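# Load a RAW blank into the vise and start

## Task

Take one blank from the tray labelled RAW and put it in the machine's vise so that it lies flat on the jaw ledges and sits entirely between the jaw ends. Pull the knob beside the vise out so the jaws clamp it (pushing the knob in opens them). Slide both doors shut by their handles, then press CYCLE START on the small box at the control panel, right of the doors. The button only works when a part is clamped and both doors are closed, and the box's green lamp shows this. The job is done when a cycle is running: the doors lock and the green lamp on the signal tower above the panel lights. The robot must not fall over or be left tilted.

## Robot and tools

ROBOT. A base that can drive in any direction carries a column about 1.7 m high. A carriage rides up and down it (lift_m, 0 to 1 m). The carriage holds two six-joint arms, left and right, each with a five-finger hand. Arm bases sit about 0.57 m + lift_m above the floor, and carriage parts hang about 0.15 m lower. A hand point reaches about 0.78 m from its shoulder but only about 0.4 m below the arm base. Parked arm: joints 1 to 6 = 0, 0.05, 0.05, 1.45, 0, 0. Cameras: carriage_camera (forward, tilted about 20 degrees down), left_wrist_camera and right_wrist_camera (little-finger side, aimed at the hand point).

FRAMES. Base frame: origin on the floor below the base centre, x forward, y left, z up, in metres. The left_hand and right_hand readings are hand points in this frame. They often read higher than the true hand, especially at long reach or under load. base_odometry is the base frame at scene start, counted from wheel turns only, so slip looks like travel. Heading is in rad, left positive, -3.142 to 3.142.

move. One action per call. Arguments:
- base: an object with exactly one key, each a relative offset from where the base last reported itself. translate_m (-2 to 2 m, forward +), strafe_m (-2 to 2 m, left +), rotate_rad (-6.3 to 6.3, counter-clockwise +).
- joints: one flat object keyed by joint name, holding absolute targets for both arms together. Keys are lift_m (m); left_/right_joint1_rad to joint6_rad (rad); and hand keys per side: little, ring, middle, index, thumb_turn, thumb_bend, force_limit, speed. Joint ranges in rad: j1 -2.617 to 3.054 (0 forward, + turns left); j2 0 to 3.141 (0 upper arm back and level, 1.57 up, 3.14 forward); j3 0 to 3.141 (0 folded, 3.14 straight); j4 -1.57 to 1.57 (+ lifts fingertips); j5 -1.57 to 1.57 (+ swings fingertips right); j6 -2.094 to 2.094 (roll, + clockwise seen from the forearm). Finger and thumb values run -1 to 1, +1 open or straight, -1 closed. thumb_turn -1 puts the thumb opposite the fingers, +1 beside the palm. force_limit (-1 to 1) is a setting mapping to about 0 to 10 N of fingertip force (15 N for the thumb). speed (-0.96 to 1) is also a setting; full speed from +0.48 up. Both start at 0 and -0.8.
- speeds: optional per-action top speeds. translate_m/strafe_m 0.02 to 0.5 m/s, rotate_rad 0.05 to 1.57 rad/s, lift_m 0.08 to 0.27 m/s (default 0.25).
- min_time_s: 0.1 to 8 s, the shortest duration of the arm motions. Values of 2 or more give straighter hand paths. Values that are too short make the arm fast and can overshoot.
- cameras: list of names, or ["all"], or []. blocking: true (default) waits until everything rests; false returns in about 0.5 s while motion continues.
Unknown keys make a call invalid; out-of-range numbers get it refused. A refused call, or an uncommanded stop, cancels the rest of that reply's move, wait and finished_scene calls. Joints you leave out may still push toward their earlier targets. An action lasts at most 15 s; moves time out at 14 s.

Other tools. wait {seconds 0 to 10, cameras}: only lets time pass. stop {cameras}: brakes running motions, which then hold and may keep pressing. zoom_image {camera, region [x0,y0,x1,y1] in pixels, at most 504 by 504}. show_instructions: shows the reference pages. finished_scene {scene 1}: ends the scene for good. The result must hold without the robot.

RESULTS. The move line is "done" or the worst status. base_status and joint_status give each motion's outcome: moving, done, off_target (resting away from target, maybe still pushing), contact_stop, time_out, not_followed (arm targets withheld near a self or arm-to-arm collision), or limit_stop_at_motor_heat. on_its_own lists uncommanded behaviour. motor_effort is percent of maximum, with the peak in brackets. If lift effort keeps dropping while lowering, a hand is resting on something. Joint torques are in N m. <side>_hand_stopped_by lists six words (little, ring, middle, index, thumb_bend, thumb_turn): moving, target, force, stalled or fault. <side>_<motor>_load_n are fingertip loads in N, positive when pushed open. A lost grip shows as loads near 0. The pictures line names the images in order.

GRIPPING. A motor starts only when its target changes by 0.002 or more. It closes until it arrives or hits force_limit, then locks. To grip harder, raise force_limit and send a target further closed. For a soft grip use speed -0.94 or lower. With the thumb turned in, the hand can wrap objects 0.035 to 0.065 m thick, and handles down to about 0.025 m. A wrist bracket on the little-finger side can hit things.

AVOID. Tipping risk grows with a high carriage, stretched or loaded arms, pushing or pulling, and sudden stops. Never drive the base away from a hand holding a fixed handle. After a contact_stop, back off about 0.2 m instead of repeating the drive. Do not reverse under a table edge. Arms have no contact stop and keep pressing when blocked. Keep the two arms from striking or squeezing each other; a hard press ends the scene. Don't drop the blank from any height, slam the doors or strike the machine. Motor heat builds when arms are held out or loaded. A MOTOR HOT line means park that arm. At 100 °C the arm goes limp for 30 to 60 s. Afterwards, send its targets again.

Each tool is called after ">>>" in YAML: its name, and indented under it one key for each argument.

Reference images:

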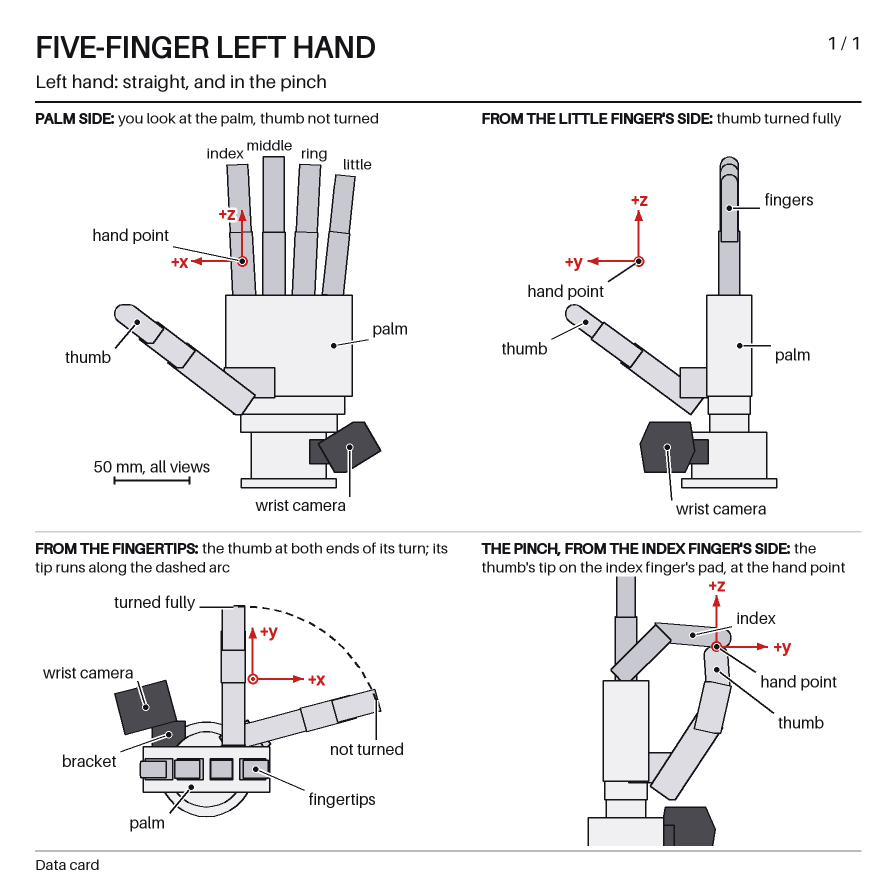

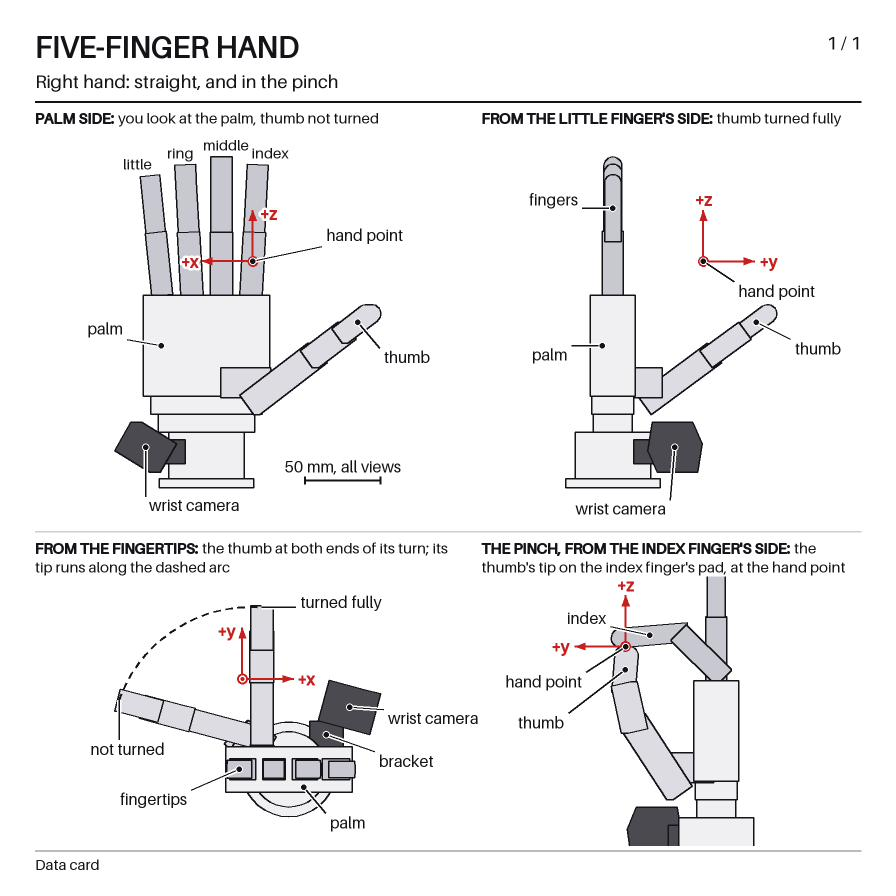

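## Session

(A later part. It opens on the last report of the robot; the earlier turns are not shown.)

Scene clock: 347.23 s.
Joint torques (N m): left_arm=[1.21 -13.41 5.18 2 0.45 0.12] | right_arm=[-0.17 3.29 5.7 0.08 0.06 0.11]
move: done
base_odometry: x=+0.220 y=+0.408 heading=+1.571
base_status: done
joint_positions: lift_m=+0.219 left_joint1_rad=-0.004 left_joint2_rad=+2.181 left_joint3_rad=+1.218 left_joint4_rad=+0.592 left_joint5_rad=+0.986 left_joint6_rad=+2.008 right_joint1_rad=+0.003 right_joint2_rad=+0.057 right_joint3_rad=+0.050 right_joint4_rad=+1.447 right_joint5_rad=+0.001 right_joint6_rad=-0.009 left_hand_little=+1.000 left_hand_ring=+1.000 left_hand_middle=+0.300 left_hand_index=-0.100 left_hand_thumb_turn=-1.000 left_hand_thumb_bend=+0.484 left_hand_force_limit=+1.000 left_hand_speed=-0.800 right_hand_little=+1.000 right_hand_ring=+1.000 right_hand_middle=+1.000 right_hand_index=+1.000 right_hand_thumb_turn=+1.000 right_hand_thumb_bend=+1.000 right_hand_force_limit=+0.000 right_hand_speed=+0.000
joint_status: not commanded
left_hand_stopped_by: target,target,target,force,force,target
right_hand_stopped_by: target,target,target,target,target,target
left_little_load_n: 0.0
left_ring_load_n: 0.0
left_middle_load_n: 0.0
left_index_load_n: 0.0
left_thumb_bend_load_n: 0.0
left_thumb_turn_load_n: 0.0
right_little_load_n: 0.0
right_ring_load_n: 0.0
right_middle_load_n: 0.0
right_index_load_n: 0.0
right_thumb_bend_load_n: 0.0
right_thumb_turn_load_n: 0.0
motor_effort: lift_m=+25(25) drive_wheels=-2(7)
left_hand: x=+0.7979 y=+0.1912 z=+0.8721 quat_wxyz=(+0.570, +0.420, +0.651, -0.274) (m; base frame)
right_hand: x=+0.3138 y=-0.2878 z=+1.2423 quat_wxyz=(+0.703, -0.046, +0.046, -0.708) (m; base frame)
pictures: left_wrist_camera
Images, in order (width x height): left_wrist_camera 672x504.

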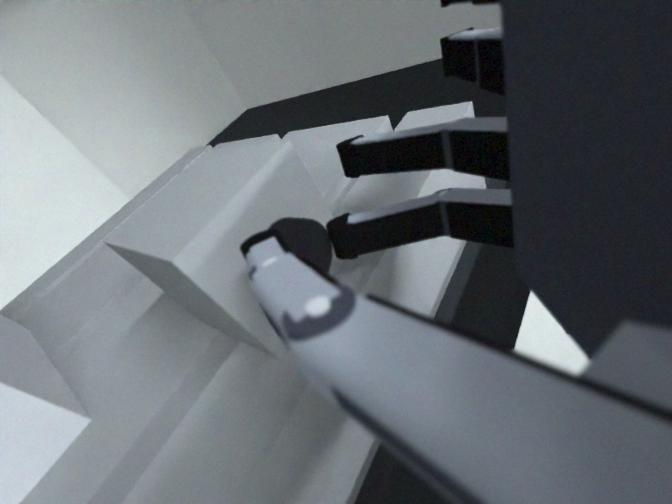

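>>> move:
  joints: {"left_hand_speed": 0.0, "left_hand_thumb_bend": 0.66, "left_hand_index": 0.06}

>>> move:
  base: {"translate_m": 0.022}
  speeds: {"translate_m": 0.04}

>>> move:
  joints: {"left_hand_force_limit": 0.3, "left_hand_speed": -0.85, "left_hand_index": -0.31}

>>> move:
  joints: {"left_hand_force_limit": 0.5, "left_hand_speed": -0.85, "left_hand_thumb_bend": 0.2}
  cameras: ["left_wrist_camera"]

>>> zoom_image:
  camera: "left_wrist_camera"
  region: [200, 150, 400, 330]

Scene clock: 348.43 s.
Joint torques (N m): left_arm=[1.24 -13.42 5.24 2.02 0.47 0.11] | right_arm=[-0.17 3.29 5.74 0.1 0.06 0.11]
move: done
base_odometry: x=+0.220 y=+0.408 heading=+1.571
base_status: not commanded
joint_positions: lift_m=+0.219 left_joint1_rad=-0.004 left_joint2_rad=+2.181 left_joint3_rad=+1.218 left_joint4_rad=+0.593 left_joint5_rad=+0.986 left_joint6_rad=+2.008 right_joint1_rad=+0.003 right_joint2_rad=+0.057 right_joint3_rad=+0.050 right_joint4_rad=+1.448 right_joint5_rad=+0.001 right_joint6_rad=-0.009 left_hand_little=+1.000 left_hand_ring=+1.000 left_hand_middle=+0.300 left_hand_index=+0.060 left_hand_thumb_turn=-1.000 left_hand_thumb_bend=+0.660 left_hand_force_limit=+1.000 left_hand_speed=+0.000 right_hand_little=+1.000 right_hand_ring=+1.000 right_hand_middle=+1.000 right_hand_index=+1.000 right_hand_thumb_turn=+1.000 right_hand_thumb_bend=+1.000 right_hand_force_limit=+0.000 right_hand_speed=+0.000
joint_status: all done
left_hand_stopped_by: target,target,target,target,target,target
right_hand_stopped_by: target,target,target,target,target,target
left_little_load_n: 0.0
left_ring_load_n: 0.0
left_middle_load_n: 0.5
left_index_load_n: 0.0
left_thumb_bend_load_n: 0.0
left_thumb_turn_load_n: 0.5
right_little_load_n: 0.0
right_ring_load_n: 0.0
right_middle_load_n: 0.0
right_index_load_n: 0.0
right_thumb_bend_load_n: 0.0
right_thumb_turn_load_n: 0.0
motor_effort: lift_m=+25(25) drive_wheels=+0(0)
left_hand: x=+0.7979 y=+0.1911 z=+0.8722 quat_wxyz=(+0.570, +0.420, +0.651, -0.274) (m; base frame)
right_hand: x=+0.3137 y=-0.2878 z=+1.2424 quat_wxyz=(+0.703, -0.046, +0.046, -0.708) (m; base frame)
pictures: none

Scene clock: 349.43 s.
Joint torques (N m): left_arm=[-1.18 -12.81 6.2 2.03 -0.73 0.11] | right_arm=[-0.18 3.29 5.74 0.09 0.06 0.11]
move: done
base_odometry: x=+0.220 y=+0.430 heading=+1.571
base_status: done
joint_positions: lift_m=+0.219 left_joint1_rad=+0.022 left_joint2_rad=+2.176 left_joint3_rad=+1.202 left_joint4_rad=+0.582 left_joint5_rad=+1.094 left_joint6_rad=+2.010 right_joint1_rad=+0.003 right_joint2_rad=+0.057 right_joint3_rad=+0.050 right_joint4_rad=+1.448 right_joint5_rad=+0.001 right_joint6_rad=-0.009 left_hand_little=+1.000 left_hand_ring=+1.000 left_hand_middle=+0.300 left_hand_index=+0.060 left_hand_thumb_turn=-1.000 left_hand_thumb_bend=+0.660 left_hand_force_limit=+1.000 left_hand_speed=+0.000 right_hand_little=+1.000 right_hand_ring=+1.000 right_hand_middle=+1.000 right_hand_index=+1.000 right_hand_thumb_turn=+1.000 right_hand_thumb_bend=+1.000 right_hand_force_limit=+0.000 right_hand_speed=+0.000
joint_status: not commanded
left_hand_stopped_by: target,target,target,target,target,target
right_hand_stopped_by: target,target,target,target,target,target
left_little_load_n: 0.0
left_ring_load_n: 0.0
left_middle_load_n: 0.0
left_index_load_n: 0.0
left_thumb_bend_load_n: 0.0
left_thumb_turn_load_n: -6.5
right_little_load_n: 0.0
right_ring_load_n: 0.0
right_middle_load_n: 0.0
right_index_load_n: 0.0
right_thumb_bend_load_n: 0.0
right_thumb_turn_load_n: 0.0
motor_effort: lift_m=+25(25) drive_wheels=+2(6)
left_hand: x=+0.7832 y=+0.1892 z=+0.8714 quat_wxyz=(+0.561, +0.430, +0.635, -0.313) (m; base frame)
right_hand: x=+0.3137 y=-0.2878 z=+1.2424 quat_wxyz=(+0.703, -0.046, +0.046, -0.708) (m; base frame)
pictures: none

Scene clock: 350.53 s.
Joint torques (N m): left_arm=[-1.22 -12.79 6.34 2.04 -0.75 0.11] | right_arm=[-0.18 3.29 5.72 0.11 0.06 0.11]
move: off_target
base_odometry: x=+0.220 y=+0.430 heading=+1.571
base_status: not commanded
joint_positions: lift_m=+0.219 left_joint1_rad=+0.021 left_joint2_rad=+2.176 left_joint3_rad=+1.202 left_joint4_rad=+0.582 left_joint5_rad=+1.094 left_joint6_rad=+2.010 right_joint1_rad=+0.003 right_joint2_rad=+0.057 right_joint3_rad=+0.050 right_joint4_rad=+1.448 right_joint5_rad=+0.001 right_joint6_rad=-0.009 left_hand_little=+1.000 left_hand_ring=+1.000 left_hand_middle=+0.300 left_hand_index=-0.089 left_hand_thumb_turn=-1.000 left_hand_thumb_bend=+0.661 left_hand_force_limit=+0.300 left_hand_speed=-0.850 right_hand_little=+1.000 right_hand_ring=+1.000 right_hand_middle=+1.000 right_hand_index=+1.000 right_hand_thumb_turn=+1.000 right_hand_thumb_bend=+1.000 right_hand_force_limit=+0.000 right_hand_speed=+0.000
joint_status: left_hand_index off_target (ended at -0.089, target -0.310); the others done
left_hand_stopped_by: target,target,target,force,target,target
right_hand_stopped_by: target,target,target,target,target,target
left_little_load_n: 0.0
left_ring_load_n: -0.5
left_middle_load_n: 0.0
left_index_load_n: 6.5
left_thumb_bend_load_n: 2.0
left_thumb_turn_load_n: -6.0
right_little_load_n: 0.0
right_ring_load_n: 0.0
right_middle_load_n: 0.0
right_index_load_n: 0.0
right_thumb_bend_load_n: 0.0
right_thumb_turn_load_n: -0.5
motor_effort: lift_m=+25(25) drive_wheels=+2(2)
left_hand: x=+0.7831 y=+0.1887 z=+0.8714 quat_wxyz=(+0.561, +0.430, +0.635, -0.313) (m; base frame)
right_hand: x=+0.3137 y=-0.2878 z=+1.2424 quat_wxyz=(+0.703, -0.046, +0.046, -0.708) (m; base frame)
pictures: none

Scene clock: 352.60 s.
Joint torques (N m): left_arm=[-0.62 -12.83 6.35 2.07 -0.46 0.12] | right_arm=[-0.2 3.26 5.72 0.1 0.06 0.11]
move: off_target
base_odometry: x=+0.220 y=+0.430 heading=+1.571
base_status: not commanded
joint_positions: lift_m=+0.219 left_joint1_rad=+0.015 left_joint2_rad=+2.176 left_joint3_rad=+1.202 left_joint4_rad=+0.582 left_joint5_rad=+1.069 left_joint6_rad=+2.010 right_joint1_rad=+0.003 right_joint2_rad=+0.057 right_joint3_rad=+0.050 right_joint4_rad=+1.448 right_joint5_rad=+0.001 right_joint6_rad=-0.009 left_hand_little=+1.000 left_hand_ring=+1.000 left_hand_middle=+0.300 left_hand_index=-0.089 left_hand_thumb_turn=-1.000 left_hand_thumb_bend=+0.490 left_hand_force_limit=+0.500 left_hand_speed=-0.850 right_hand_little=+1.000 right_hand_ring=+1.000 right_hand_middle=+1.000 right_hand_index=+1.000 right_hand_thumb_turn=+1.000 right_hand_thumb_bend=+1.000 right_hand_force_limit=+0.000 right_hand_speed=+0.000
joint_status: left_hand_thumb_bend off_target (ended at +0.490, target +0.200); the others done
left_hand_stopped_by: target,target,target,force,force,target
right_hand_stopped_by: target,target,target,target,target,target
left_little_load_n: 0.0
left_ring_load_n: 0.0
left_middle_load_n: 0.0
left_index_load_n: 8.5
left_thumb_bend_load_n: 10.5
left_thumb_turn_load_n: -1.5
right_little_load_n: 0.5
right_ring_load_n: 0.0
right_middle_load_n: 0.0
right_index_load_n: 0.0
right_thumb_bend_load_n: 0.0
right_thumb_turn_load_n: 0.0
motor_effort: lift_m=+25(25) drive_wheels=+1(2)
left_hand: x=+0.7855 y=+0.1891 z=+0.8701 quat_wxyz=(+0.561, +0.427, +0.640, -0.305) (m; base frame)
right_hand: x=+0.3137 y=-0.2878 z=+1.2424 quat_wxyz=(+0.703, -0.046, +0.046, -0.708) (m; base frame)
pictures: left_wrist_camera
Images, in order (width x height): left_wrist_camera 672x504.

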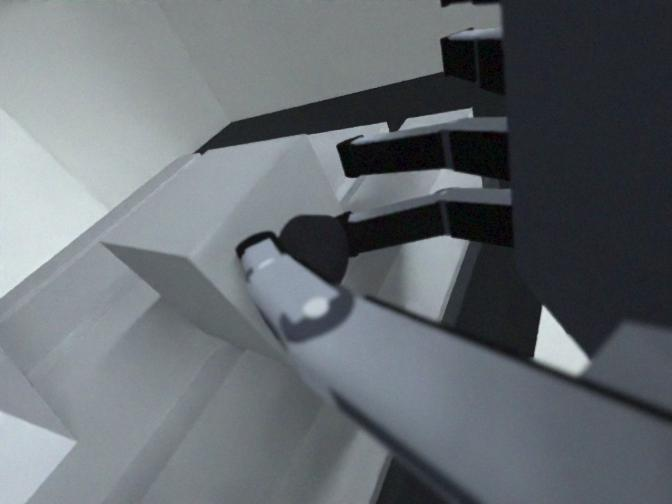

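Scaled by 2.520 from the camera's 672x504 image, which has a finer 960x720 frame.

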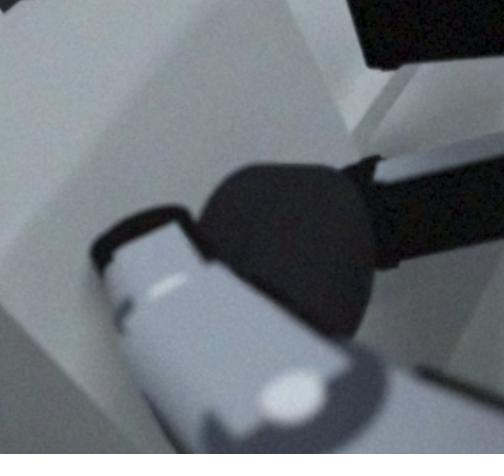

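>>> move:
  joints: {"lift_m": 0.2145, "left_hand_thumb_bend": 0.55, "left_hand_index": 0.0}

>>> move:
  joints: {"left_hand_force_limit": 0.8, "left_hand_speed": -0.6, "left_hand_index": -0.31, "left_hand_thumb_bend": 0.15}
  cameras: ["left_wrist_camera"]

>>> move:
  joints: {"left_hand_force_limit": 1.0, "left_hand_speed": 0.0, "left_hand_index": -0.6, "left_hand_thumb_bend": -0.2}

>>> move:
  base: {"translate_m": -0.013}
  speeds: {"translate_m": 0.02}
  cameras: ["left_wrist_camera"]

Scene clock: 353.53 s.
Joint torques (N m): left_arm=[-0.69 -12.82 6.42 1.97 -0.58 0.08] | right_arm=[-0.17 3.28 5.75 0.11 0.06 0.11]
move: done
base_odometry: x=+0.220 y=+0.430 heading=+1.571
base_status: not commanded
joint_positions: lift_m=+0.215 left_joint1_rad=+0.016 left_joint2_rad=+2.176 left_joint3_rad=+1.202 left_joint4_rad=+0.591 left_joint5_rad=+1.079 left_joint6_rad=+2.012 right_joint1_rad=+0.003 right_joint2_rad=+0.057 right_joint3_rad=+0.050 right_joint4_rad=+1.448 right_joint5_rad=+0.001 right_joint6_rad=-0.009 left_hand_little=+1.000 left_hand_ring=+1.000 left_hand_middle=+0.300 left_hand_index=+0.000 left_hand_thumb_turn=-1.000 left_hand_thumb_bend=+0.547 left_hand_force_limit=+0.500 left_hand_speed=-0.850 right_hand_little=+1.000 right_hand_ring=+1.000 right_hand_middle=+1.000 right_hand_index=+1.000 right_hand_thumb_turn=+1.000 right_hand_thumb_bend=+1.000 right_hand_force_limit=+0.000 right_hand_speed=+0.000
joint_status: all done
left_hand_stopped_by: target,target,target,target,target,target
right_hand_stopped_by: target,target,target,target,target,target
left_little_load_n: 0.0
left_ring_load_n: 0.0
left_middle_load_n: 0.0
left_index_load_n: 0.0
left_thumb_bend_load_n: -3.5
left_thumb_turn_load_n: -4.5
right_little_load_n: 0.0
right_ring_load_n: 0.0
right_middle_load_n: 0.0
right_index_load_n: 0.0
right_thumb_bend_load_n: 0.0
right_thumb_turn_load_n: 0.0
motor_effort: lift_m=+25(26) drive_wheels=+1(1)
left_hand: x=+0.7853 y=+0.1881 z=+0.8688 quat_wxyz=(+0.564, +0.431, +0.635, -0.306) (m; base frame)
right_hand: x=+0.3137 y=-0.2878 z=+1.2383 quat_wxyz=(+0.703, -0.046, +0.046, -0.708) (m; base frame)
pictures: none

Scene clock: 354.53 s.
Joint torques (N m): left_arm=[-0.69 -12.85 6.39 1.95 -0.52 0.09] | right_arm=[-0.18 3.28 5.75 0.1 0.06 0.11]
move: off_target
base_odometry: x=+0.220 y=+0.430 heading=+1.571
base_status: not commanded
joint_positions: lift_m=+0.215 left_joint1_rad=+0.016 left_joint2_rad=+2.176 left_joint3_rad=+1.202 left_joint4_rad=+0.592 left_joint5_rad=+1.074 left_joint6_rad=+2.012 right_joint1_rad=+0.003 right_joint2_rad=+0.057 right_joint3_rad=+0.050 right_joint4_rad=+1.448 right_joint5_rad=+0.001 right_joint6_rad=-0.009 left_hand_little=+1.000 left_hand_ring=+1.000 left_hand_middle=+0.300 left_hand_index=-0.099 left_hand_thumb_turn=-1.000 left_hand_thumb_bend=+0.469 left_hand_force_limit=+0.800 left_hand_speed=-0.600 right_hand_little=+1.000 right_hand_ring=+1.000 right_hand_middle=+1.000 right_hand_index=+1.000 right_hand_thumb_turn=+1.000 right_hand_thumb_bend=+1.000 right_hand_force_limit=+0.000 right_hand_speed=+0.000
joint_status: left_hand_index off_target (ended at -0.099, target -0.310); left_hand_thumb_bend off_target (ended at +0.469, target +0.150); the others done
left_hand_stopped_by: target,target,target,force,force,target
right_hand_stopped_by: target,target,target,target,target,target
left_little_load_n: 0.0
left_ring_load_n: 0.0
left_middle_load_n: 0.0
left_index_load_n: 20.0
left_thumb_bend_load_n: 16.5
left_thumb_turn_load_n: -4.5
right_little_load_n: 0.0
right_ring_load_n: 0.0
right_middle_load_n: 0.0
right_index_load_n: 0.0
right_thumb_bend_load_n: -0.5
right_thumb_turn_load_n: 0.0
motor_effort: lift_m=+25(25) drive_wheels=+1(1)
left_hand: x=+0.7861 y=+0.1891 z=+0.8687 quat_wxyz=(+0.565, +0.430, +0.636, -0.303) (m; base frame)
right_hand: x=+0.3137 y=-0.2878 z=+1.2383 quat_wxyz=(+0.703, -0.046, +0.046, -0.708) (m; base frame)
pictures: left_wrist_camera
Images, in order (width x height): left_wrist_camera 672x504.

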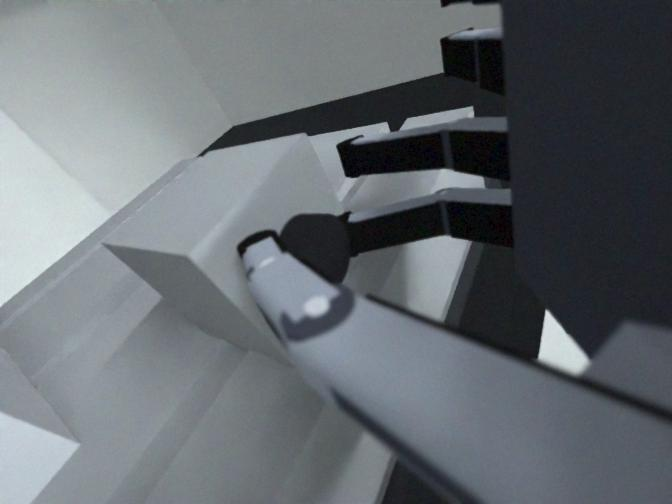

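Scene clock: 355.17 s.
Joint torques (N m): left_arm=[-0.72 -12.78 6.38 1.95 -0.53 0.09] | right_arm=[-0.17 3.28 5.76 0.11 0.06 0.11]
move: off_target
base_odometry: x=+0.220 y=+0.430 heading=+1.571
base_status: not commanded
joint_positions: lift_m=+0.215 left_joint1_rad=+0.016 left_joint2_rad=+2.176 left_joint3_rad=+1.202 left_joint4_rad=+0.592 left_joint5_rad=+1.074 left_joint6_rad=+2.012 right_joint1_rad=+0.003 right_joint2_rad=+0.057 right_joint3_rad=+0.050 right_joint4_rad=+1.448 right_joint5_rad=+0.001 right_joint6_rad=-0.009 left_hand_little=+1.000 left_hand_ring=+1.000 left_hand_middle=+0.300 left_hand_index=-0.099 left_hand_thumb_turn=-1.000 left_hand_thumb_bend=+0.469 left_hand_force_limit=+1.000 left_hand_speed=+0.000 right_hand_little=+1.000 right_hand_ring=+1.000 right_hand_middle=+1.000 right_hand_index=+1.000 right_hand_thumb_turn=+1.000 right_hand_thumb_bend=+1.000 right_hand_force_limit=+0.000 right_hand_speed=+0.000
joint_status: left_hand_index off_target (ended at -0.099, target -0.600); left_hand_thumb_bend off_target (ended at +0.469, target -0.200); the others done
left_hand_stopped_by: target,target,target,force,force,target
right_hand_stopped_by: target,target,target,target,target,target
left_little_load_n: 0.0
left_ring_load_n: 0.0
left_middle_load_n: 0.0
left_index_load_n: 20.0
left_thumb_bend_load_n: 16.5
left_thumb_turn_load_n: -4.5
right_little_load_n: 0.0
right_ring_load_n: 0.0
right_middle_load_n: 0.0
right_index_load_n: 0.0
right_thumb_bend_load_n: 0.0
right_thumb_turn_load_n: 0.0
motor_effort: lift_m=+25(25) drive_wheels=+1(1)
left_hand: x=+0.7861 y=+0.1891 z=+0.8687 quat_wxyz=(+0.565, +0.430, +0.636, -0.303) (m; base frame)
right_hand: x=+0.3137 y=-0.2878 z=+1.2383 quat_wxyz=(+0.703, -0.046, +0.046, -0.708) (m; base frame)
pictures: none

Scene clock: 356.20 s.
Joint torques (N m): left_arm=[1.2 -12.97 5.57 1.96 0.48 0.1] | right_arm=[-0.18 3.21 5.78 0.1 0.06 0.11]
move: done
base_odometry: x=+0.220 y=+0.417 heading=+1.571
base_status: done
joint_positions: lift_m=+0.215 left_joint1_rad=-0.004 left_joint2_rad=+2.176 left_joint3_rad=+1.214 left_joint4_rad=+0.599 left_joint5_rad=+0.984 left_joint6_rad=+2.012 right_joint1_rad=+0.003 right_joint2_rad=+0.057 right_joint3_rad=+0.050 right_joint4_rad=+1.448 right_joint5_rad=+0.001 right_joint6_rad=-0.009 left_hand_little=+1.000 left_hand_ring=+1.000 left_hand_middle=+0.300 left_hand_index=-0.099 left_hand_thumb_turn=-1.000 left_hand_thumb_bend=+0.470 left_hand_force_limit=+1.000 left_hand_speed=+0.000 right_hand_little=+1.000 right_hand_ring=+1.000 right_hand_middle=+1.000 right_hand_index=+1.000 right_hand_thumb_turn=+1.000 right_hand_thumb_bend=+1.000 right_hand_force_limit=+0.000 right_hand_speed=+0.000
joint_status: not commanded
left_hand_stopped_by: target,target,target,force,force,target
right_hand_stopped_by: target,target,target,target,target,target
left_little_load_n: 0.0
left_ring_load_n: 0.0
left_middle_load_n: 0.0
left_index_load_n: 22.0
left_thumb_bend_load_n: 16.5
left_thumb_turn_load_n: -1.0
right_little_load_n: 0.0
right_ring_load_n: 0.0
right_middle_load_n: 0.0
right_index_load_n: 0.0
right_thumb_bend_load_n: 0.0
right_thumb_turn_load_n: 0.0
motor_effort: lift_m=+25(25) drive_wheels=-2(5)
left_hand: x=+0.7979 y=+0.1913 z=+0.8708 quat_wxyz=(+0.573, +0.422, +0.648, -0.271) (m; base frame)
right_hand: x=+0.3137 y=-0.2878 z=+1.2383 quat_wxyz=(+0.703, -0.046, +0.046, -0.708) (m; base frame)
pictures: left_wrist_camera
Images, in order (width x height): left_wrist_camera 672x504.

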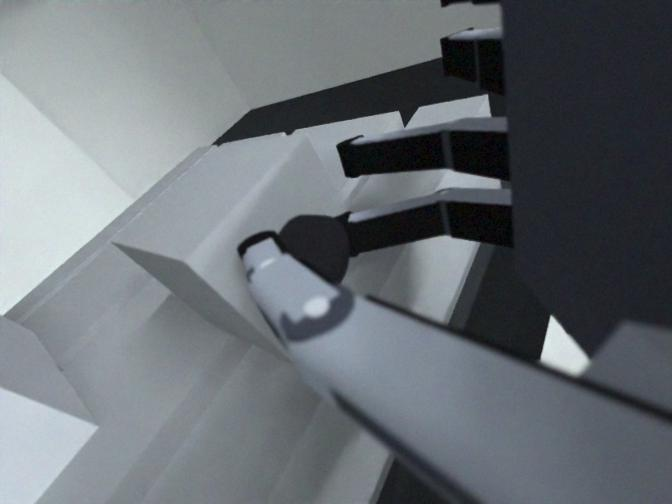

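>>> move:
  base: {"strafe_m": -0.006}
  speeds: {"strafe_m": 0.02}

>>> move:
  base: {"translate_m": -0.005}
  speeds: {"translate_m": 0.02}

>>> move:
  base: {"translate_m": -0.005}
  speeds: {"translate_m": 0.02}
  cameras: ["left_wrist_camera"]

Scene clock: 357.00 s.
Joint torques (N m): left_arm=[0.76 -12.89 5.53 1.94 0.41 0.11] | right_arm=[-0.18 3.3 5.78 0.09 0.05 0.11]
move: done
base_odometry: x=+0.226 y=+0.417 heading=+1.572
base_status: done
joint_positions: lift_m=+0.215 left_joint1_rad=+0.000 left_joint2_rad=+2.176 left_joint3_rad=+1.214 left_joint4_rad=+0.597 left_joint5_rad=+0.989 left_joint6_rad=+2.012 right_joint1_rad=+0.003 right_joint2_rad=+0.057 right_joint3_rad=+0.050 right_joint4_rad=+1.448 right_joint5_rad=+0.000 right_joint6_rad=-0.009 left_hand_little=+1.000 left_hand_ring=+1.000 left_hand_middle=+0.300 left_hand_index=-0.099 left_hand_thumb_turn=-1.000 left_hand_thumb_bend=+0.470 left_hand_force_limit=+1.000 left_hand_speed=+0.000 right_hand_little=+1.000 right_hand_ring=+1.000 right_hand_middle=+1.000 right_hand_index=+1.000 right_hand_thumb_turn=+1.000 right_hand_thumb_bend=+1.000 right_hand_force_limit=+0.000 right_hand_speed=+0.000
joint_status: not commanded
left_hand_stopped_by: target,target,target,force,force,target
right_hand_stopped_by: target,target,target,target,target,target
left_little_load_n: 0.0
left_ring_load_n: 0.0
left_middle_load_n: 0.0
left_index_load_n: 19.5
left_thumb_bend_load_n: 17.0
left_thumb_turn_load_n: -1.5
right_little_load_n: 0.0
right_ring_load_n: 0.0
right_middle_load_n: 0.0
right_index_load_n: 0.0
right_thumb_bend_load_n: 0.0
right_thumb_turn_load_n: 0.0
motor_effort: lift_m=+25(25) drive_wheels=+2(4)
left_hand: x=+0.7977 y=+0.1930 z=+0.8705 quat_wxyz=(+0.572, +0.421, +0.649, -0.272) (m; base frame)
right_hand: x=+0.3137 y=-0.2876 z=+1.2383 quat_wxyz=(+0.703, -0.046, +0.046, -0.708) (m; base frame)
pictures: none

Scene clock: 357.73 s.
Joint torques (N m): left_arm=[1.39 -13.03 5.26 1.97 0.81 0.08] | right_arm=[-0.18 3.29 5.79 0.11 0.08 0.11]
move: done
base_odometry: x=+0.225 y=+0.413 heading=+1.572
base_status: done
joint_positions: lift_m=+0.215 left_joint1_rad=-0.005 left_joint2_rad=+2.177 left_joint3_rad=+1.219 left_joint4_rad=+0.599 left_joint5_rad=+0.956 left_joint6_rad=+2.012 right_joint1_rad=+0.003 right_joint2_rad=+0.057 right_joint3_rad=+0.050 right_joint4_rad=+1.448 right_joint5_rad=-0.001 right_joint6_rad=-0.009 left_hand_little=+1.000 left_hand_ring=+1.000 left_hand_middle=+0.300 left_hand_index=-0.099 left_hand_thumb_turn=-1.000 left_hand_thumb_bend=+0.470 left_hand_force_limit=+1.000 left_hand_speed=+0.000 right_hand_little=+1.000 right_hand_ring=+1.000 right_hand_middle=+1.000 right_hand_index=+1.000 right_hand_thumb_turn=+1.000 right_hand_thumb_bend=+1.000 right_hand_force_limit=+0.000 right_hand_speed=+0.000
joint_status: not commanded
left_hand_stopped_by: target,target,target,force,force,target
right_hand_stopped_by: target,target,target,target,target,target
left_little_load_n: 0.0
left_ring_load_n: 0.0
left_middle_load_n: 0.0
left_index_load_n: 24.5
left_thumb_bend_load_n: 15.0
left_thumb_turn_load_n: -1.5
right_little_load_n: 0.0
right_ring_load_n: 0.0
right_middle_load_n: 0.0
right_index_load_n: 0.0
right_thumb_bend_load_n: 0.0
right_thumb_turn_load_n: 0.0
motor_effort: lift_m=+25(25) drive_wheels=-4(8)
left_hand: x=+0.8022 y=+0.1954 z=+0.8711 quat_wxyz=(+0.576, +0.417, +0.654, -0.260) (m; base frame)
right_hand: x=+0.3137 y=-0.2875 z=+1.2383 quat_wxyz=(+0.703, -0.046, +0.045, -0.708) (m; base frame)
pictures: none

Scene clock: 358.60 s.
Joint torques (N m): left_arm=[1.16 -13.33 4.92 1.92 0.46 0.09] | right_arm=[-0.18 3.25 5.72 0.1 0.08 0.11]
move: done
base_odometry: x=+0.225 y=+0.408 heading=+1.573
base_status: done
joint_positions: lift_m=+0.215 left_joint1_rad=-0.003 left_joint2_rad=+2.179 left_joint3_rad=+1.223 left_joint4_rad=+0.602 left_joint5_rad=+0.985 left_joint6_rad=+2.012 right_joint1_rad=+0.003 right_joint2_rad=+0.057 right_joint3_rad=+0.050 right_joint4_rad=+1.448 right_joint5_rad=-0.001 right_joint6_rad=-0.009 left_hand_little=+1.000 left_hand_ring=+1.000 left_hand_middle=+0.300 left_hand_index=-0.101 left_hand_thumb_turn=-1.000 left_hand_thumb_bend=+0.466 left_hand_force_limit=+1.000 left_hand_speed=+0.000 right_hand_little=+1.000 right_hand_ring=+1.000 right_hand_middle=+1.000 right_hand_index=+1.000 right_hand_thumb_turn=+1.000 right_hand_thumb_bend=+1.000 right_hand_force_limit=+0.000 right_hand_speed=+0.000
joint_status: not commanded
left_hand_stopped_by: target,target,target,force,force,target
right_hand_stopped_by: target,target,target,target,target,target
left_little_load_n: 0.0
left_ring_load_n: 0.0
left_middle_load_n: 0.0
left_index_load_n: 1.0
left_thumb_bend_load_n: 1.0
left_thumb_turn_load_n: 0.0
right_little_load_n: 0.0
right_ring_load_n: 0.0
right_middle_load_n: 0.0
right_index_load_n: 0.0
right_thumb_bend_load_n: 0.0
right_thumb_turn_load_n: 0.0
motor_effort: lift_m=+25(25) drive_wheels=-4(9)
left_hand: x=+0.8004 y=+0.1920 z=+0.8735 quat_wxyz=(+0.576, +0.423, +0.646, -0.269) (m; base frame)
right_hand: x=+0.3136 y=-0.2875 z=+1.2383 quat_wxyz=(+0.703, -0.046, +0.045, -0.708) (m; base frame)
pictures: left_wrist_camera
Images, in order (width x height): left_wrist_camera 672x504.

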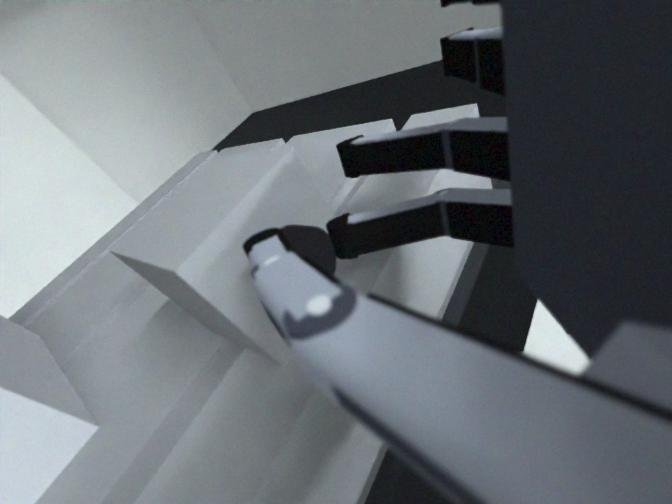

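>>> move:
  base: {"strafe_m": 0.005}
  joints: {"left_hand_speed": 0.0, "left_hand_thumb_bend": 0.66, "left_hand_index": 0.1, "left_hand_middle": 0.4}
  speeds: {"strafe_m": 0.03}

>>> move:
  base: {"translate_m": 0.024}
  speeds: {"translate_m": 0.04}

>>> move:
  joints: {"left_hand_force_limit": 0.5, "left_hand_speed": -0.8, "left_hand_thumb_bend": 0.2}
  cameras: ["left_wrist_camera"]

>>> zoom_image:
  camera: "left_wrist_camera"
  region: [200, 150, 400, 330]

Scene clock: 360.03 s.
Joint torques (N m): left_arm=[0.62 -13.3 4.9 1.91 0.41 0.09] | right_arm=[-0.18 3.29 5.75 0.1 0.08 0.11]
move: done
base_odometry: x=+0.220 y=+0.408 heading=+1.572
base_status: done
joint_positions: lift_m=+0.215 left_joint1_rad=+0.002 left_joint2_rad=+2.179 left_joint3_rad=+1.223 left_joint4_rad=+0.602 left_joint5_rad=+0.988 left_joint6_rad=+2.012 right_joint1_rad=+0.003 right_joint2_rad=+0.057 right_joint3_rad=+0.050 right_joint4_rad=+1.448 right_joint5_rad=-0.001 right_joint6_rad=-0.009 left_hand_little=+1.000 left_hand_ring=+1.000 left_hand_middle=+0.400 left_hand_index=+0.100 left_hand_thumb_turn=-1.000 left_hand_thumb_bend=+0.660 left_hand_force_limit=+1.000 left_hand_speed=+0.000 right_hand_little=+1.000 right_hand_ring=+1.000 right_hand_middle=+1.000 right_hand_index=+1.000 right_hand_thumb_turn=+1.000 right_hand_thumb_bend=+1.000 right_hand_force_limit=+0.000 right_hand_speed=+0.000
joint_status: all done
left_hand_stopped_by: target,target,target,target,target,target
right_hand_stopped_by: target,target,target,target,target,target
left_little_load_n: 0.0
left_ring_load_n: 0.0
left_middle_load_n: 0.0
left_index_load_n: 0.0
left_thumb_bend_load_n: 0.0
left_thumb_turn_load_n: 0.5
right_little_load_n: 0.0
right_ring_load_n: 0.0
right_middle_load_n: 0.0
right_index_load_n: 0.0
right_thumb_bend_load_n: 0.0
right_thumb_turn_load_n: 0.0
motor_effort: lift_m=+25(25) drive_wheels=-4(6)
left_hand: x=+0.8007 y=+0.1944 z=+0.8736 quat_wxyz=(+0.577, +0.422, +0.646, -0.269) (m; base frame)
right_hand: x=+0.3136 y=-0.2874 z=+1.2383 quat_wxyz=(+0.703, -0.046, +0.045, -0.708) (m; base frame)
pictures: none

Scene clock: 361.10 s.
Joint torques (N m): left_arm=[-1.94 -12.05 6.61 2.01 -0.89 0.08] | right_arm=[-0.17 3.26 5.76 0.11 0.08 0.11]
move: done
base_odometry: x=+0.221 y=+0.431 heading=+1.572
base_status: done
joint_positions: lift_m=+0.215 left_joint1_rad=+0.030 left_joint2_rad=+2.170 left_joint3_rad=+1.199 left_joint4_rad=+0.584 left_joint5_rad=+1.103 left_joint6_rad=+2.014 right_joint1_rad=+0.003 right_joint2_rad=+0.057 right_joint3_rad=+0.050 right_joint4_rad=+1.448 right_joint5_rad=-0.001 right_joint6_rad=-0.009 left_hand_little=+1.000 left_hand_ring=+1.000 left_hand_middle=+0.400 left_hand_index=+0.100 left_hand_thumb_turn=-1.000 left_hand_thumb_bend=+0.660 left_hand_force_limit=+1.000 left_hand_speed=+0.000 right_hand_little=+1.000 right_hand_ring=+1.000 right_hand_middle=+1.000 right_hand_index=+1.000 right_hand_thumb_turn=+1.000 right_hand_thumb_bend=+1.000 right_hand_force_limit=+0.000 right_hand_speed=+0.000
joint_status: not commanded
left_hand_stopped_by: target,target,target,target,target,target
right_hand_stopped_by: target,target,target,target,target,target
left_little_load_n: 0.0
left_ring_load_n: 0.5
left_middle_load_n: 0.0
left_index_load_n: 0.0
left_thumb_bend_load_n: 0.5
left_thumb_turn_load_n: -8.0
right_little_load_n: 0.0
right_ring_load_n: 0.0
right_middle_load_n: -0.5
right_index_load_n: 0.0
right_thumb_bend_load_n: 0.0
right_thumb_turn_load_n: -0.5
motor_effort: lift_m=+25(25) drive_wheels=+2(6)
left_hand: x=+0.7828 y=+0.1921 z=+0.8711 quat_wxyz=(+0.564, +0.431, +0.632, -0.311) (m; base frame)
right_hand: x=+0.3136 y=-0.2874 z=+1.2383 quat_wxyz=(+0.703, -0.046, +0.045, -0.708) (m; base frame)
pictures: none

Scene clock: 362.97 s.
Joint torques (N m): left_arm=[-1.1 -12.11 6.6 2.07 -0.54 0.08] | right_arm=[-0.18 3.29 5.74 0.1 0.08 0.11]
move: off_target
base_odometry: x=+0.221 y=+0.431 heading=+1.572
base_status: not commanded
joint_positions: lift_m=+0.215 left_joint1_rad=+0.020 left_joint2_rad=+2.170 left_joint3_rad=+1.199 left_joint4_rad=+0.581 left_joint5_rad=+1.077 left_joint6_rad=+2.013 right_joint1_rad=+0.003 right_joint2_rad=+0.057 right_joint3_rad=+0.050 right_joint4_rad=+1.448 right_joint5_rad=-0.001 right_joint6_rad=-0.009 left_hand_little=+1.000 left_hand_ring=+1.000 left_hand_middle=+0.400 left_hand_index=+0.100 left_hand_thumb_turn=-1.000 left_hand_thumb_bend=+0.459 left_hand_force_limit=+0.500 left_hand_speed=-0.800 right_hand_little=+1.000 right_hand_ring=+1.000 right_hand_middle=+1.000 right_hand_index=+1.000 right_hand_thumb_turn=+1.000 right_hand_thumb_bend=+1.000 right_hand_force_limit=+0.000 right_hand_speed=+0.000
joint_status: left_hand_thumb_bend off_target (ended at +0.459, target +0.200); the others done
left_hand_stopped_by: target,target,target,target,force,target
right_hand_stopped_by: target,target,target,target,target,target
left_little_load_n: 0.0
left_ring_load_n: 0.0
left_middle_load_n: 0.0
left_index_load_n: 2.5
left_thumb_bend_load_n: 11.5
left_thumb_turn_load_n: -0.5
right_little_load_n: 0.0
right_ring_load_n: 0.0
right_middle_load_n: -0.5
right_index_load_n: 0.0
right_thumb_bend_load_n: 0.0
right_thumb_turn_load_n: 0.0
motor_effort: lift_m=+25(25) drive_wheels=+2(2)
left_hand: x=+0.7847 y=+0.1906 z=+0.8692 quat_wxyz=(+0.563, +0.429, +0.637, -0.305) (m; base frame)
right_hand: x=+0.3136 y=-0.2874 z=+1.2383 quat_wxyz=(+0.703, -0.046, +0.045, -0.708) (m; base frame)
pictures: left_wrist_camera
Images, in order (width x height): left_wrist_camera 672x504.

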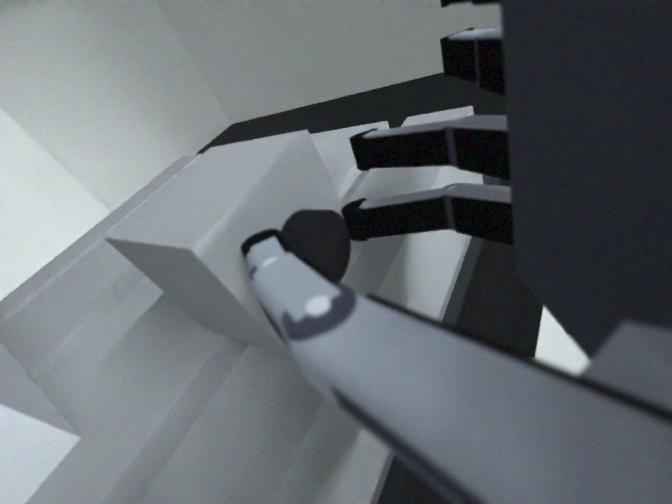

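Scaled by 2.520 from the camera's 672x504 image, which has a finer 960x720 frame.

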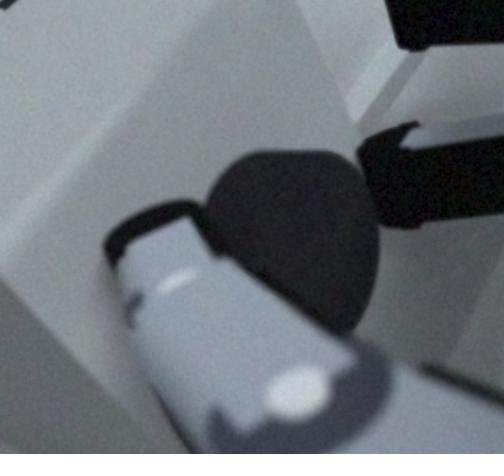

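>>> move:
  joints: {"lift_m": 0.2105}

>>> move:
  joints: {"left_hand_force_limit": 1.0, "left_hand_speed": 0.0, "left_hand_index": -0.9, "left_hand_thumb_bend": -0.3}
  cameras: ["left_wrist_camera"]

>>> zoom_image:
  camera: "left_wrist_camera"
  region: [200, 150, 400, 330]

Scene clock: 363.53 s.
Joint torques (N m): left_arm=[-1.35 -12.04 6.61 1.94 -0.65 0.08] | right_arm=[-0.18 3.29 5.79 0.1 0.08 0.11]
move: done
base_odometry: x=+0.221 y=+0.431 heading=+1.572
base_status: not commanded
joint_positions: lift_m=+0.211 left_joint1_rad=+0.023 left_joint2_rad=+2.169 left_joint3_rad=+1.199 left_joint4_rad=+0.591 left_joint5_rad=+1.086 left_joint6_rad=+2.013 right_joint1_rad=+0.003 right_joint2_rad=+0.057 right_joint3_rad=+0.050 right_joint4_rad=+1.448 right_joint5_rad=-0.001 right_joint6_rad=-0.009 left_hand_little=+1.000 left_hand_ring=+1.000 left_hand_middle=+0.400 left_hand_index=+0.100 left_hand_thumb_turn=-1.000 left_hand_thumb_bend=+0.459 left_hand_force_limit=+0.500 left_hand_speed=-0.800 right_hand_little=+1.000 right_hand_ring=+1.000 right_hand_middle=+1.000 right_hand_index=+1.000 right_hand_thumb_turn=+1.000 right_hand_thumb_bend=+1.000 right_hand_force_limit=+0.000 right_hand_speed=+0.000
joint_status: all done
left_hand_stopped_by: target,target,target,target,force,target
right_hand_stopped_by: target,target,target,target,target,target
left_little_load_n: 0.5
left_ring_load_n: 0.0
left_middle_load_n: 0.0
left_index_load_n: 1.5
left_thumb_bend_load_n: 11.5
left_thumb_turn_load_n: -1.5
right_little_load_n: -0.5
right_ring_load_n: 0.0
right_middle_load_n: 0.0
right_index_load_n: 0.0
right_thumb_bend_load_n: 0.0
right_thumb_turn_load_n: 0.0
motor_effort: lift_m=+25(26) drive_wheels=+2(2)
left_hand: x=+0.7848 y=+0.1909 z=+0.8679 quat_wxyz=(+0.566, +0.431, +0.633, -0.305) (m; base frame)
right_hand: x=+0.3136 y=-0.2874 z=+1.2343 quat_wxyz=(+0.703, -0.046, +0.045, -0.708) (m; base frame)
pictures: none

Scene clock: 364.27 s.
Joint torques (N m): left_arm=[-1.31 -12.01 6.64 1.95 -0.58 0.08] | right_arm=[-0.18 3.28 5.75 0.1 0.08 0.11]
move: off_target
base_odometry: x=+0.221 y=+0.431 heading=+1.572
base_status: not commanded
joint_positions: lift_m=+0.211 left_joint1_rad=+0.023 left_joint2_rad=+2.169 left_joint3_rad=+1.200 left_joint4_rad=+0.592 left_joint5_rad=+1.079 left_joint6_rad=+2.013 right_joint1_rad=+0.003 right_joint2_rad=+0.057 right_joint3_rad=+0.050 right_joint4_rad=+1.448 right_joint5_rad=-0.001 right_joint6_rad=-0.009 left_hand_little=+1.000 left_hand_ring=+1.000 left_hand_middle=+0.400 left_hand_index=-0.057 left_hand_thumb_turn=-1.000 left_hand_thumb_bend=+0.433 left_hand_force_limit=+1.000 left_hand_speed=+0.000 right_hand_little=+1.000 right_hand_ring=+1.000 right_hand_middle=+1.000 right_hand_index=+1.000 right_hand_thumb_turn=+1.000 right_hand_thumb_bend=+1.000 right_hand_force_limit=+0.000 right_hand_speed=+0.000
joint_status: left_hand_index off_target (ended at -0.057, target -0.900); left_hand_thumb_bend off_target (ended at +0.433, target -0.300); the others done
left_hand_stopped_by: target,target,target,force,force,target
right_hand_stopped_by: target,target,target,target,target,target
left_little_load_n: 0.0
left_ring_load_n: 0.0
left_middle_load_n: 0.0
left_index_load_n: 12.0
left_thumb_bend_load_n: 14.5
left_thumb_turn_load_n: -3.5
right_little_load_n: 0.0
right_ring_load_n: 0.0
right_middle_load_n: 0.0
right_index_load_n: 0.0
right_thumb_bend_load_n: 0.0
right_thumb_turn_load_n: 0.0
motor_effort: lift_m=+25(25) drive_wheels=+2(2)
left_hand: x=+0.7858 y=+0.1917 z=+0.8680 quat_wxyz=(+0.567, +0.430, +0.634, -0.303) (m; base frame)
right_hand: x=+0.3136 y=-0.2874 z=+1.2343 quat_wxyz=(+0.703, -0.046, +0.045, -0.708) (m; base frame)
pictures: left_wrist_camera
Images, in order (width x height): left_wrist_camera 672x504.

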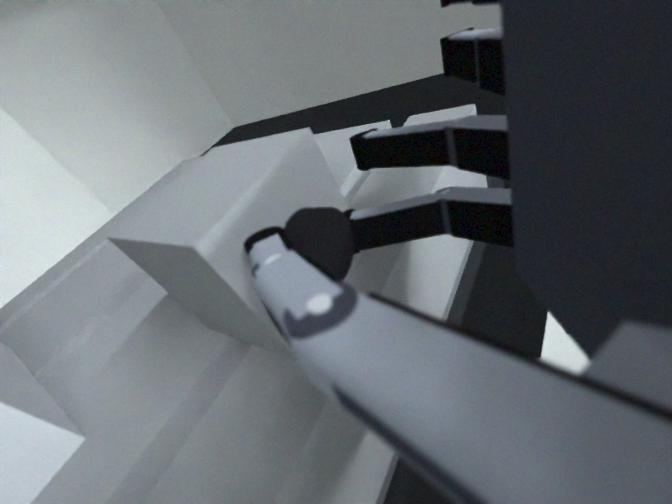

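Scaled by 2.520 from the camera's 672x504 image, which has a finer 960x720 frame.

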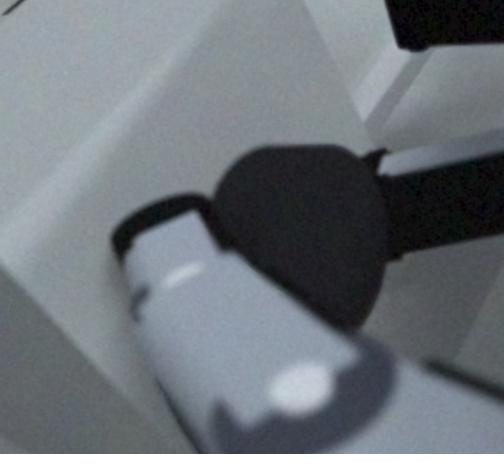

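>>> move:
  base: {"translate_m": -0.076}
  speeds: {"translate_m": 0.05}
  cameras: ["left_wrist_camera", "carriage_camera"]

>>> zoom_image:
  camera: "left_wrist_camera"
  region: [150, 170, 270, 280]

>>> zoom_image:
  camera: "carriage_camera"
  region: [195, 205, 315, 305]

Scene clock: 366.60 s.
Joint torques (N m): left_arm=[1.03 -12.53 5.04 1.92 0.46 0.07] | right_arm=[-0.18 3.28 5.74 0.08 0.08 0.11]
move: done
base_odometry: x=+0.221 y=+0.356 heading=+1.572
base_status: done
joint_positions: lift_m=+0.211 left_joint1_rad=-0.001 left_joint2_rad=+2.173 left_joint3_rad=+1.221 left_joint4_rad=+0.601 left_joint5_rad=+0.985 left_joint6_rad=+2.013 right_joint1_rad=+0.003 right_joint2_rad=+0.057 right_joint3_rad=+0.050 right_joint4_rad=+1.448 right_joint5_rad=-0.001 right_joint6_rad=-0.009 left_hand_little=+1.000 left_hand_ring=+1.000 left_hand_middle=+0.400 left_hand_index=-0.058 left_hand_thumb_turn=-1.000 left_hand_thumb_bend=+0.429 left_hand_force_limit=+1.000 left_hand_speed=+0.000 right_hand_little=+1.000 right_hand_ring=+1.000 right_hand_middle=+1.000 right_hand_index=+1.000 right_hand_thumb_turn=+1.000 right_hand_thumb_bend=+1.000 right_hand_force_limit=+0.000 right_hand_speed=+0.000
joint_status: not commanded
left_hand_stopped_by: target,target,target,force,force,target
right_hand_stopped_by: target,target,target,target,target,target
left_little_load_n: 0.0
left_ring_load_n: 0.0
left_middle_load_n: 0.0
left_index_load_n: 0.0
left_thumb_bend_load_n: 0.0
left_thumb_turn_load_n: 0.0
right_little_load_n: 0.0
right_ring_load_n: 0.0
right_middle_load_n: 0.0
right_index_load_n: 0.0
right_thumb_bend_load_n: 0.0
right_thumb_turn_load_n: 0.0
motor_effort: lift_m=+25(25) drive_wheels=+1(7)
left_hand: x=+0.8003 y=+0.1929 z=+0.8719 quat_wxyz=(+0.577, +0.423, +0.645, -0.268) (m; base frame)
right_hand: x=+0.3135 y=-0.2874 z=+1.2344 quat_wxyz=(+0.704, -0.046, +0.045, -0.708) (m; base frame)
pictures: carriage_camera, left_wrist_camera
Images, in order (width x height): carriage_camera 672x504, left_wrist_camera 672x504.

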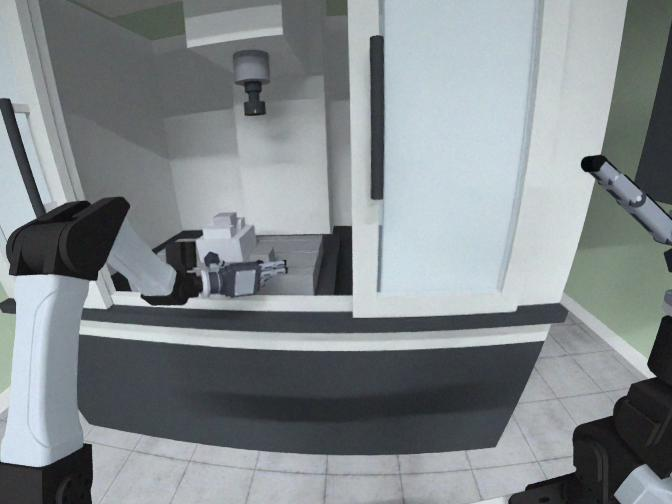

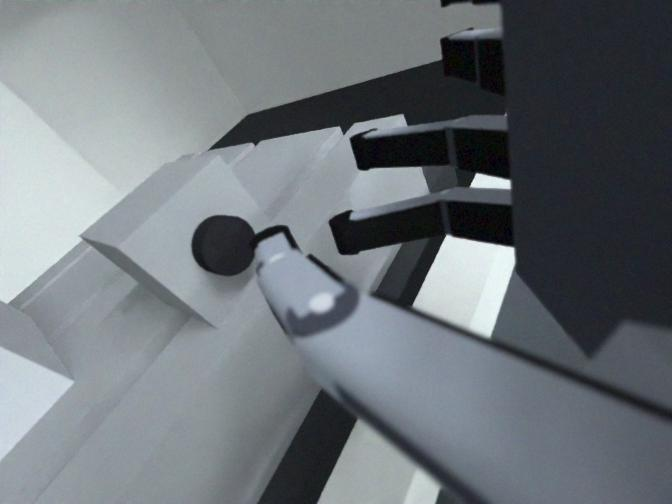

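Scaled by 4.200 from the camera's 672x504 image, which has a finer 960x720 frame.

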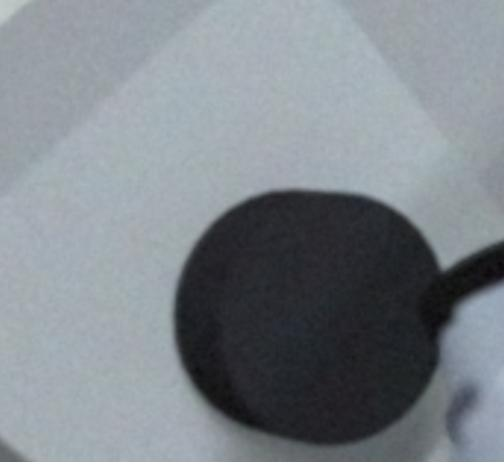

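Scaled by 4.200 from the camera's 672x504 image, which has a finer 960x720 frame.

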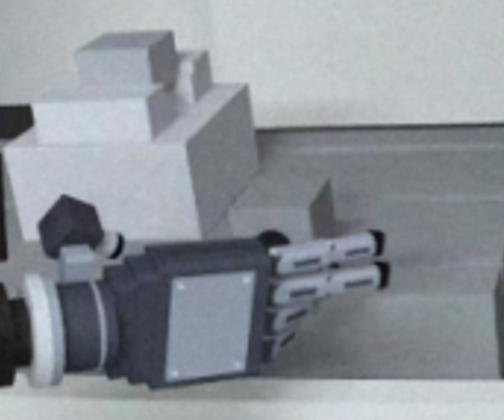

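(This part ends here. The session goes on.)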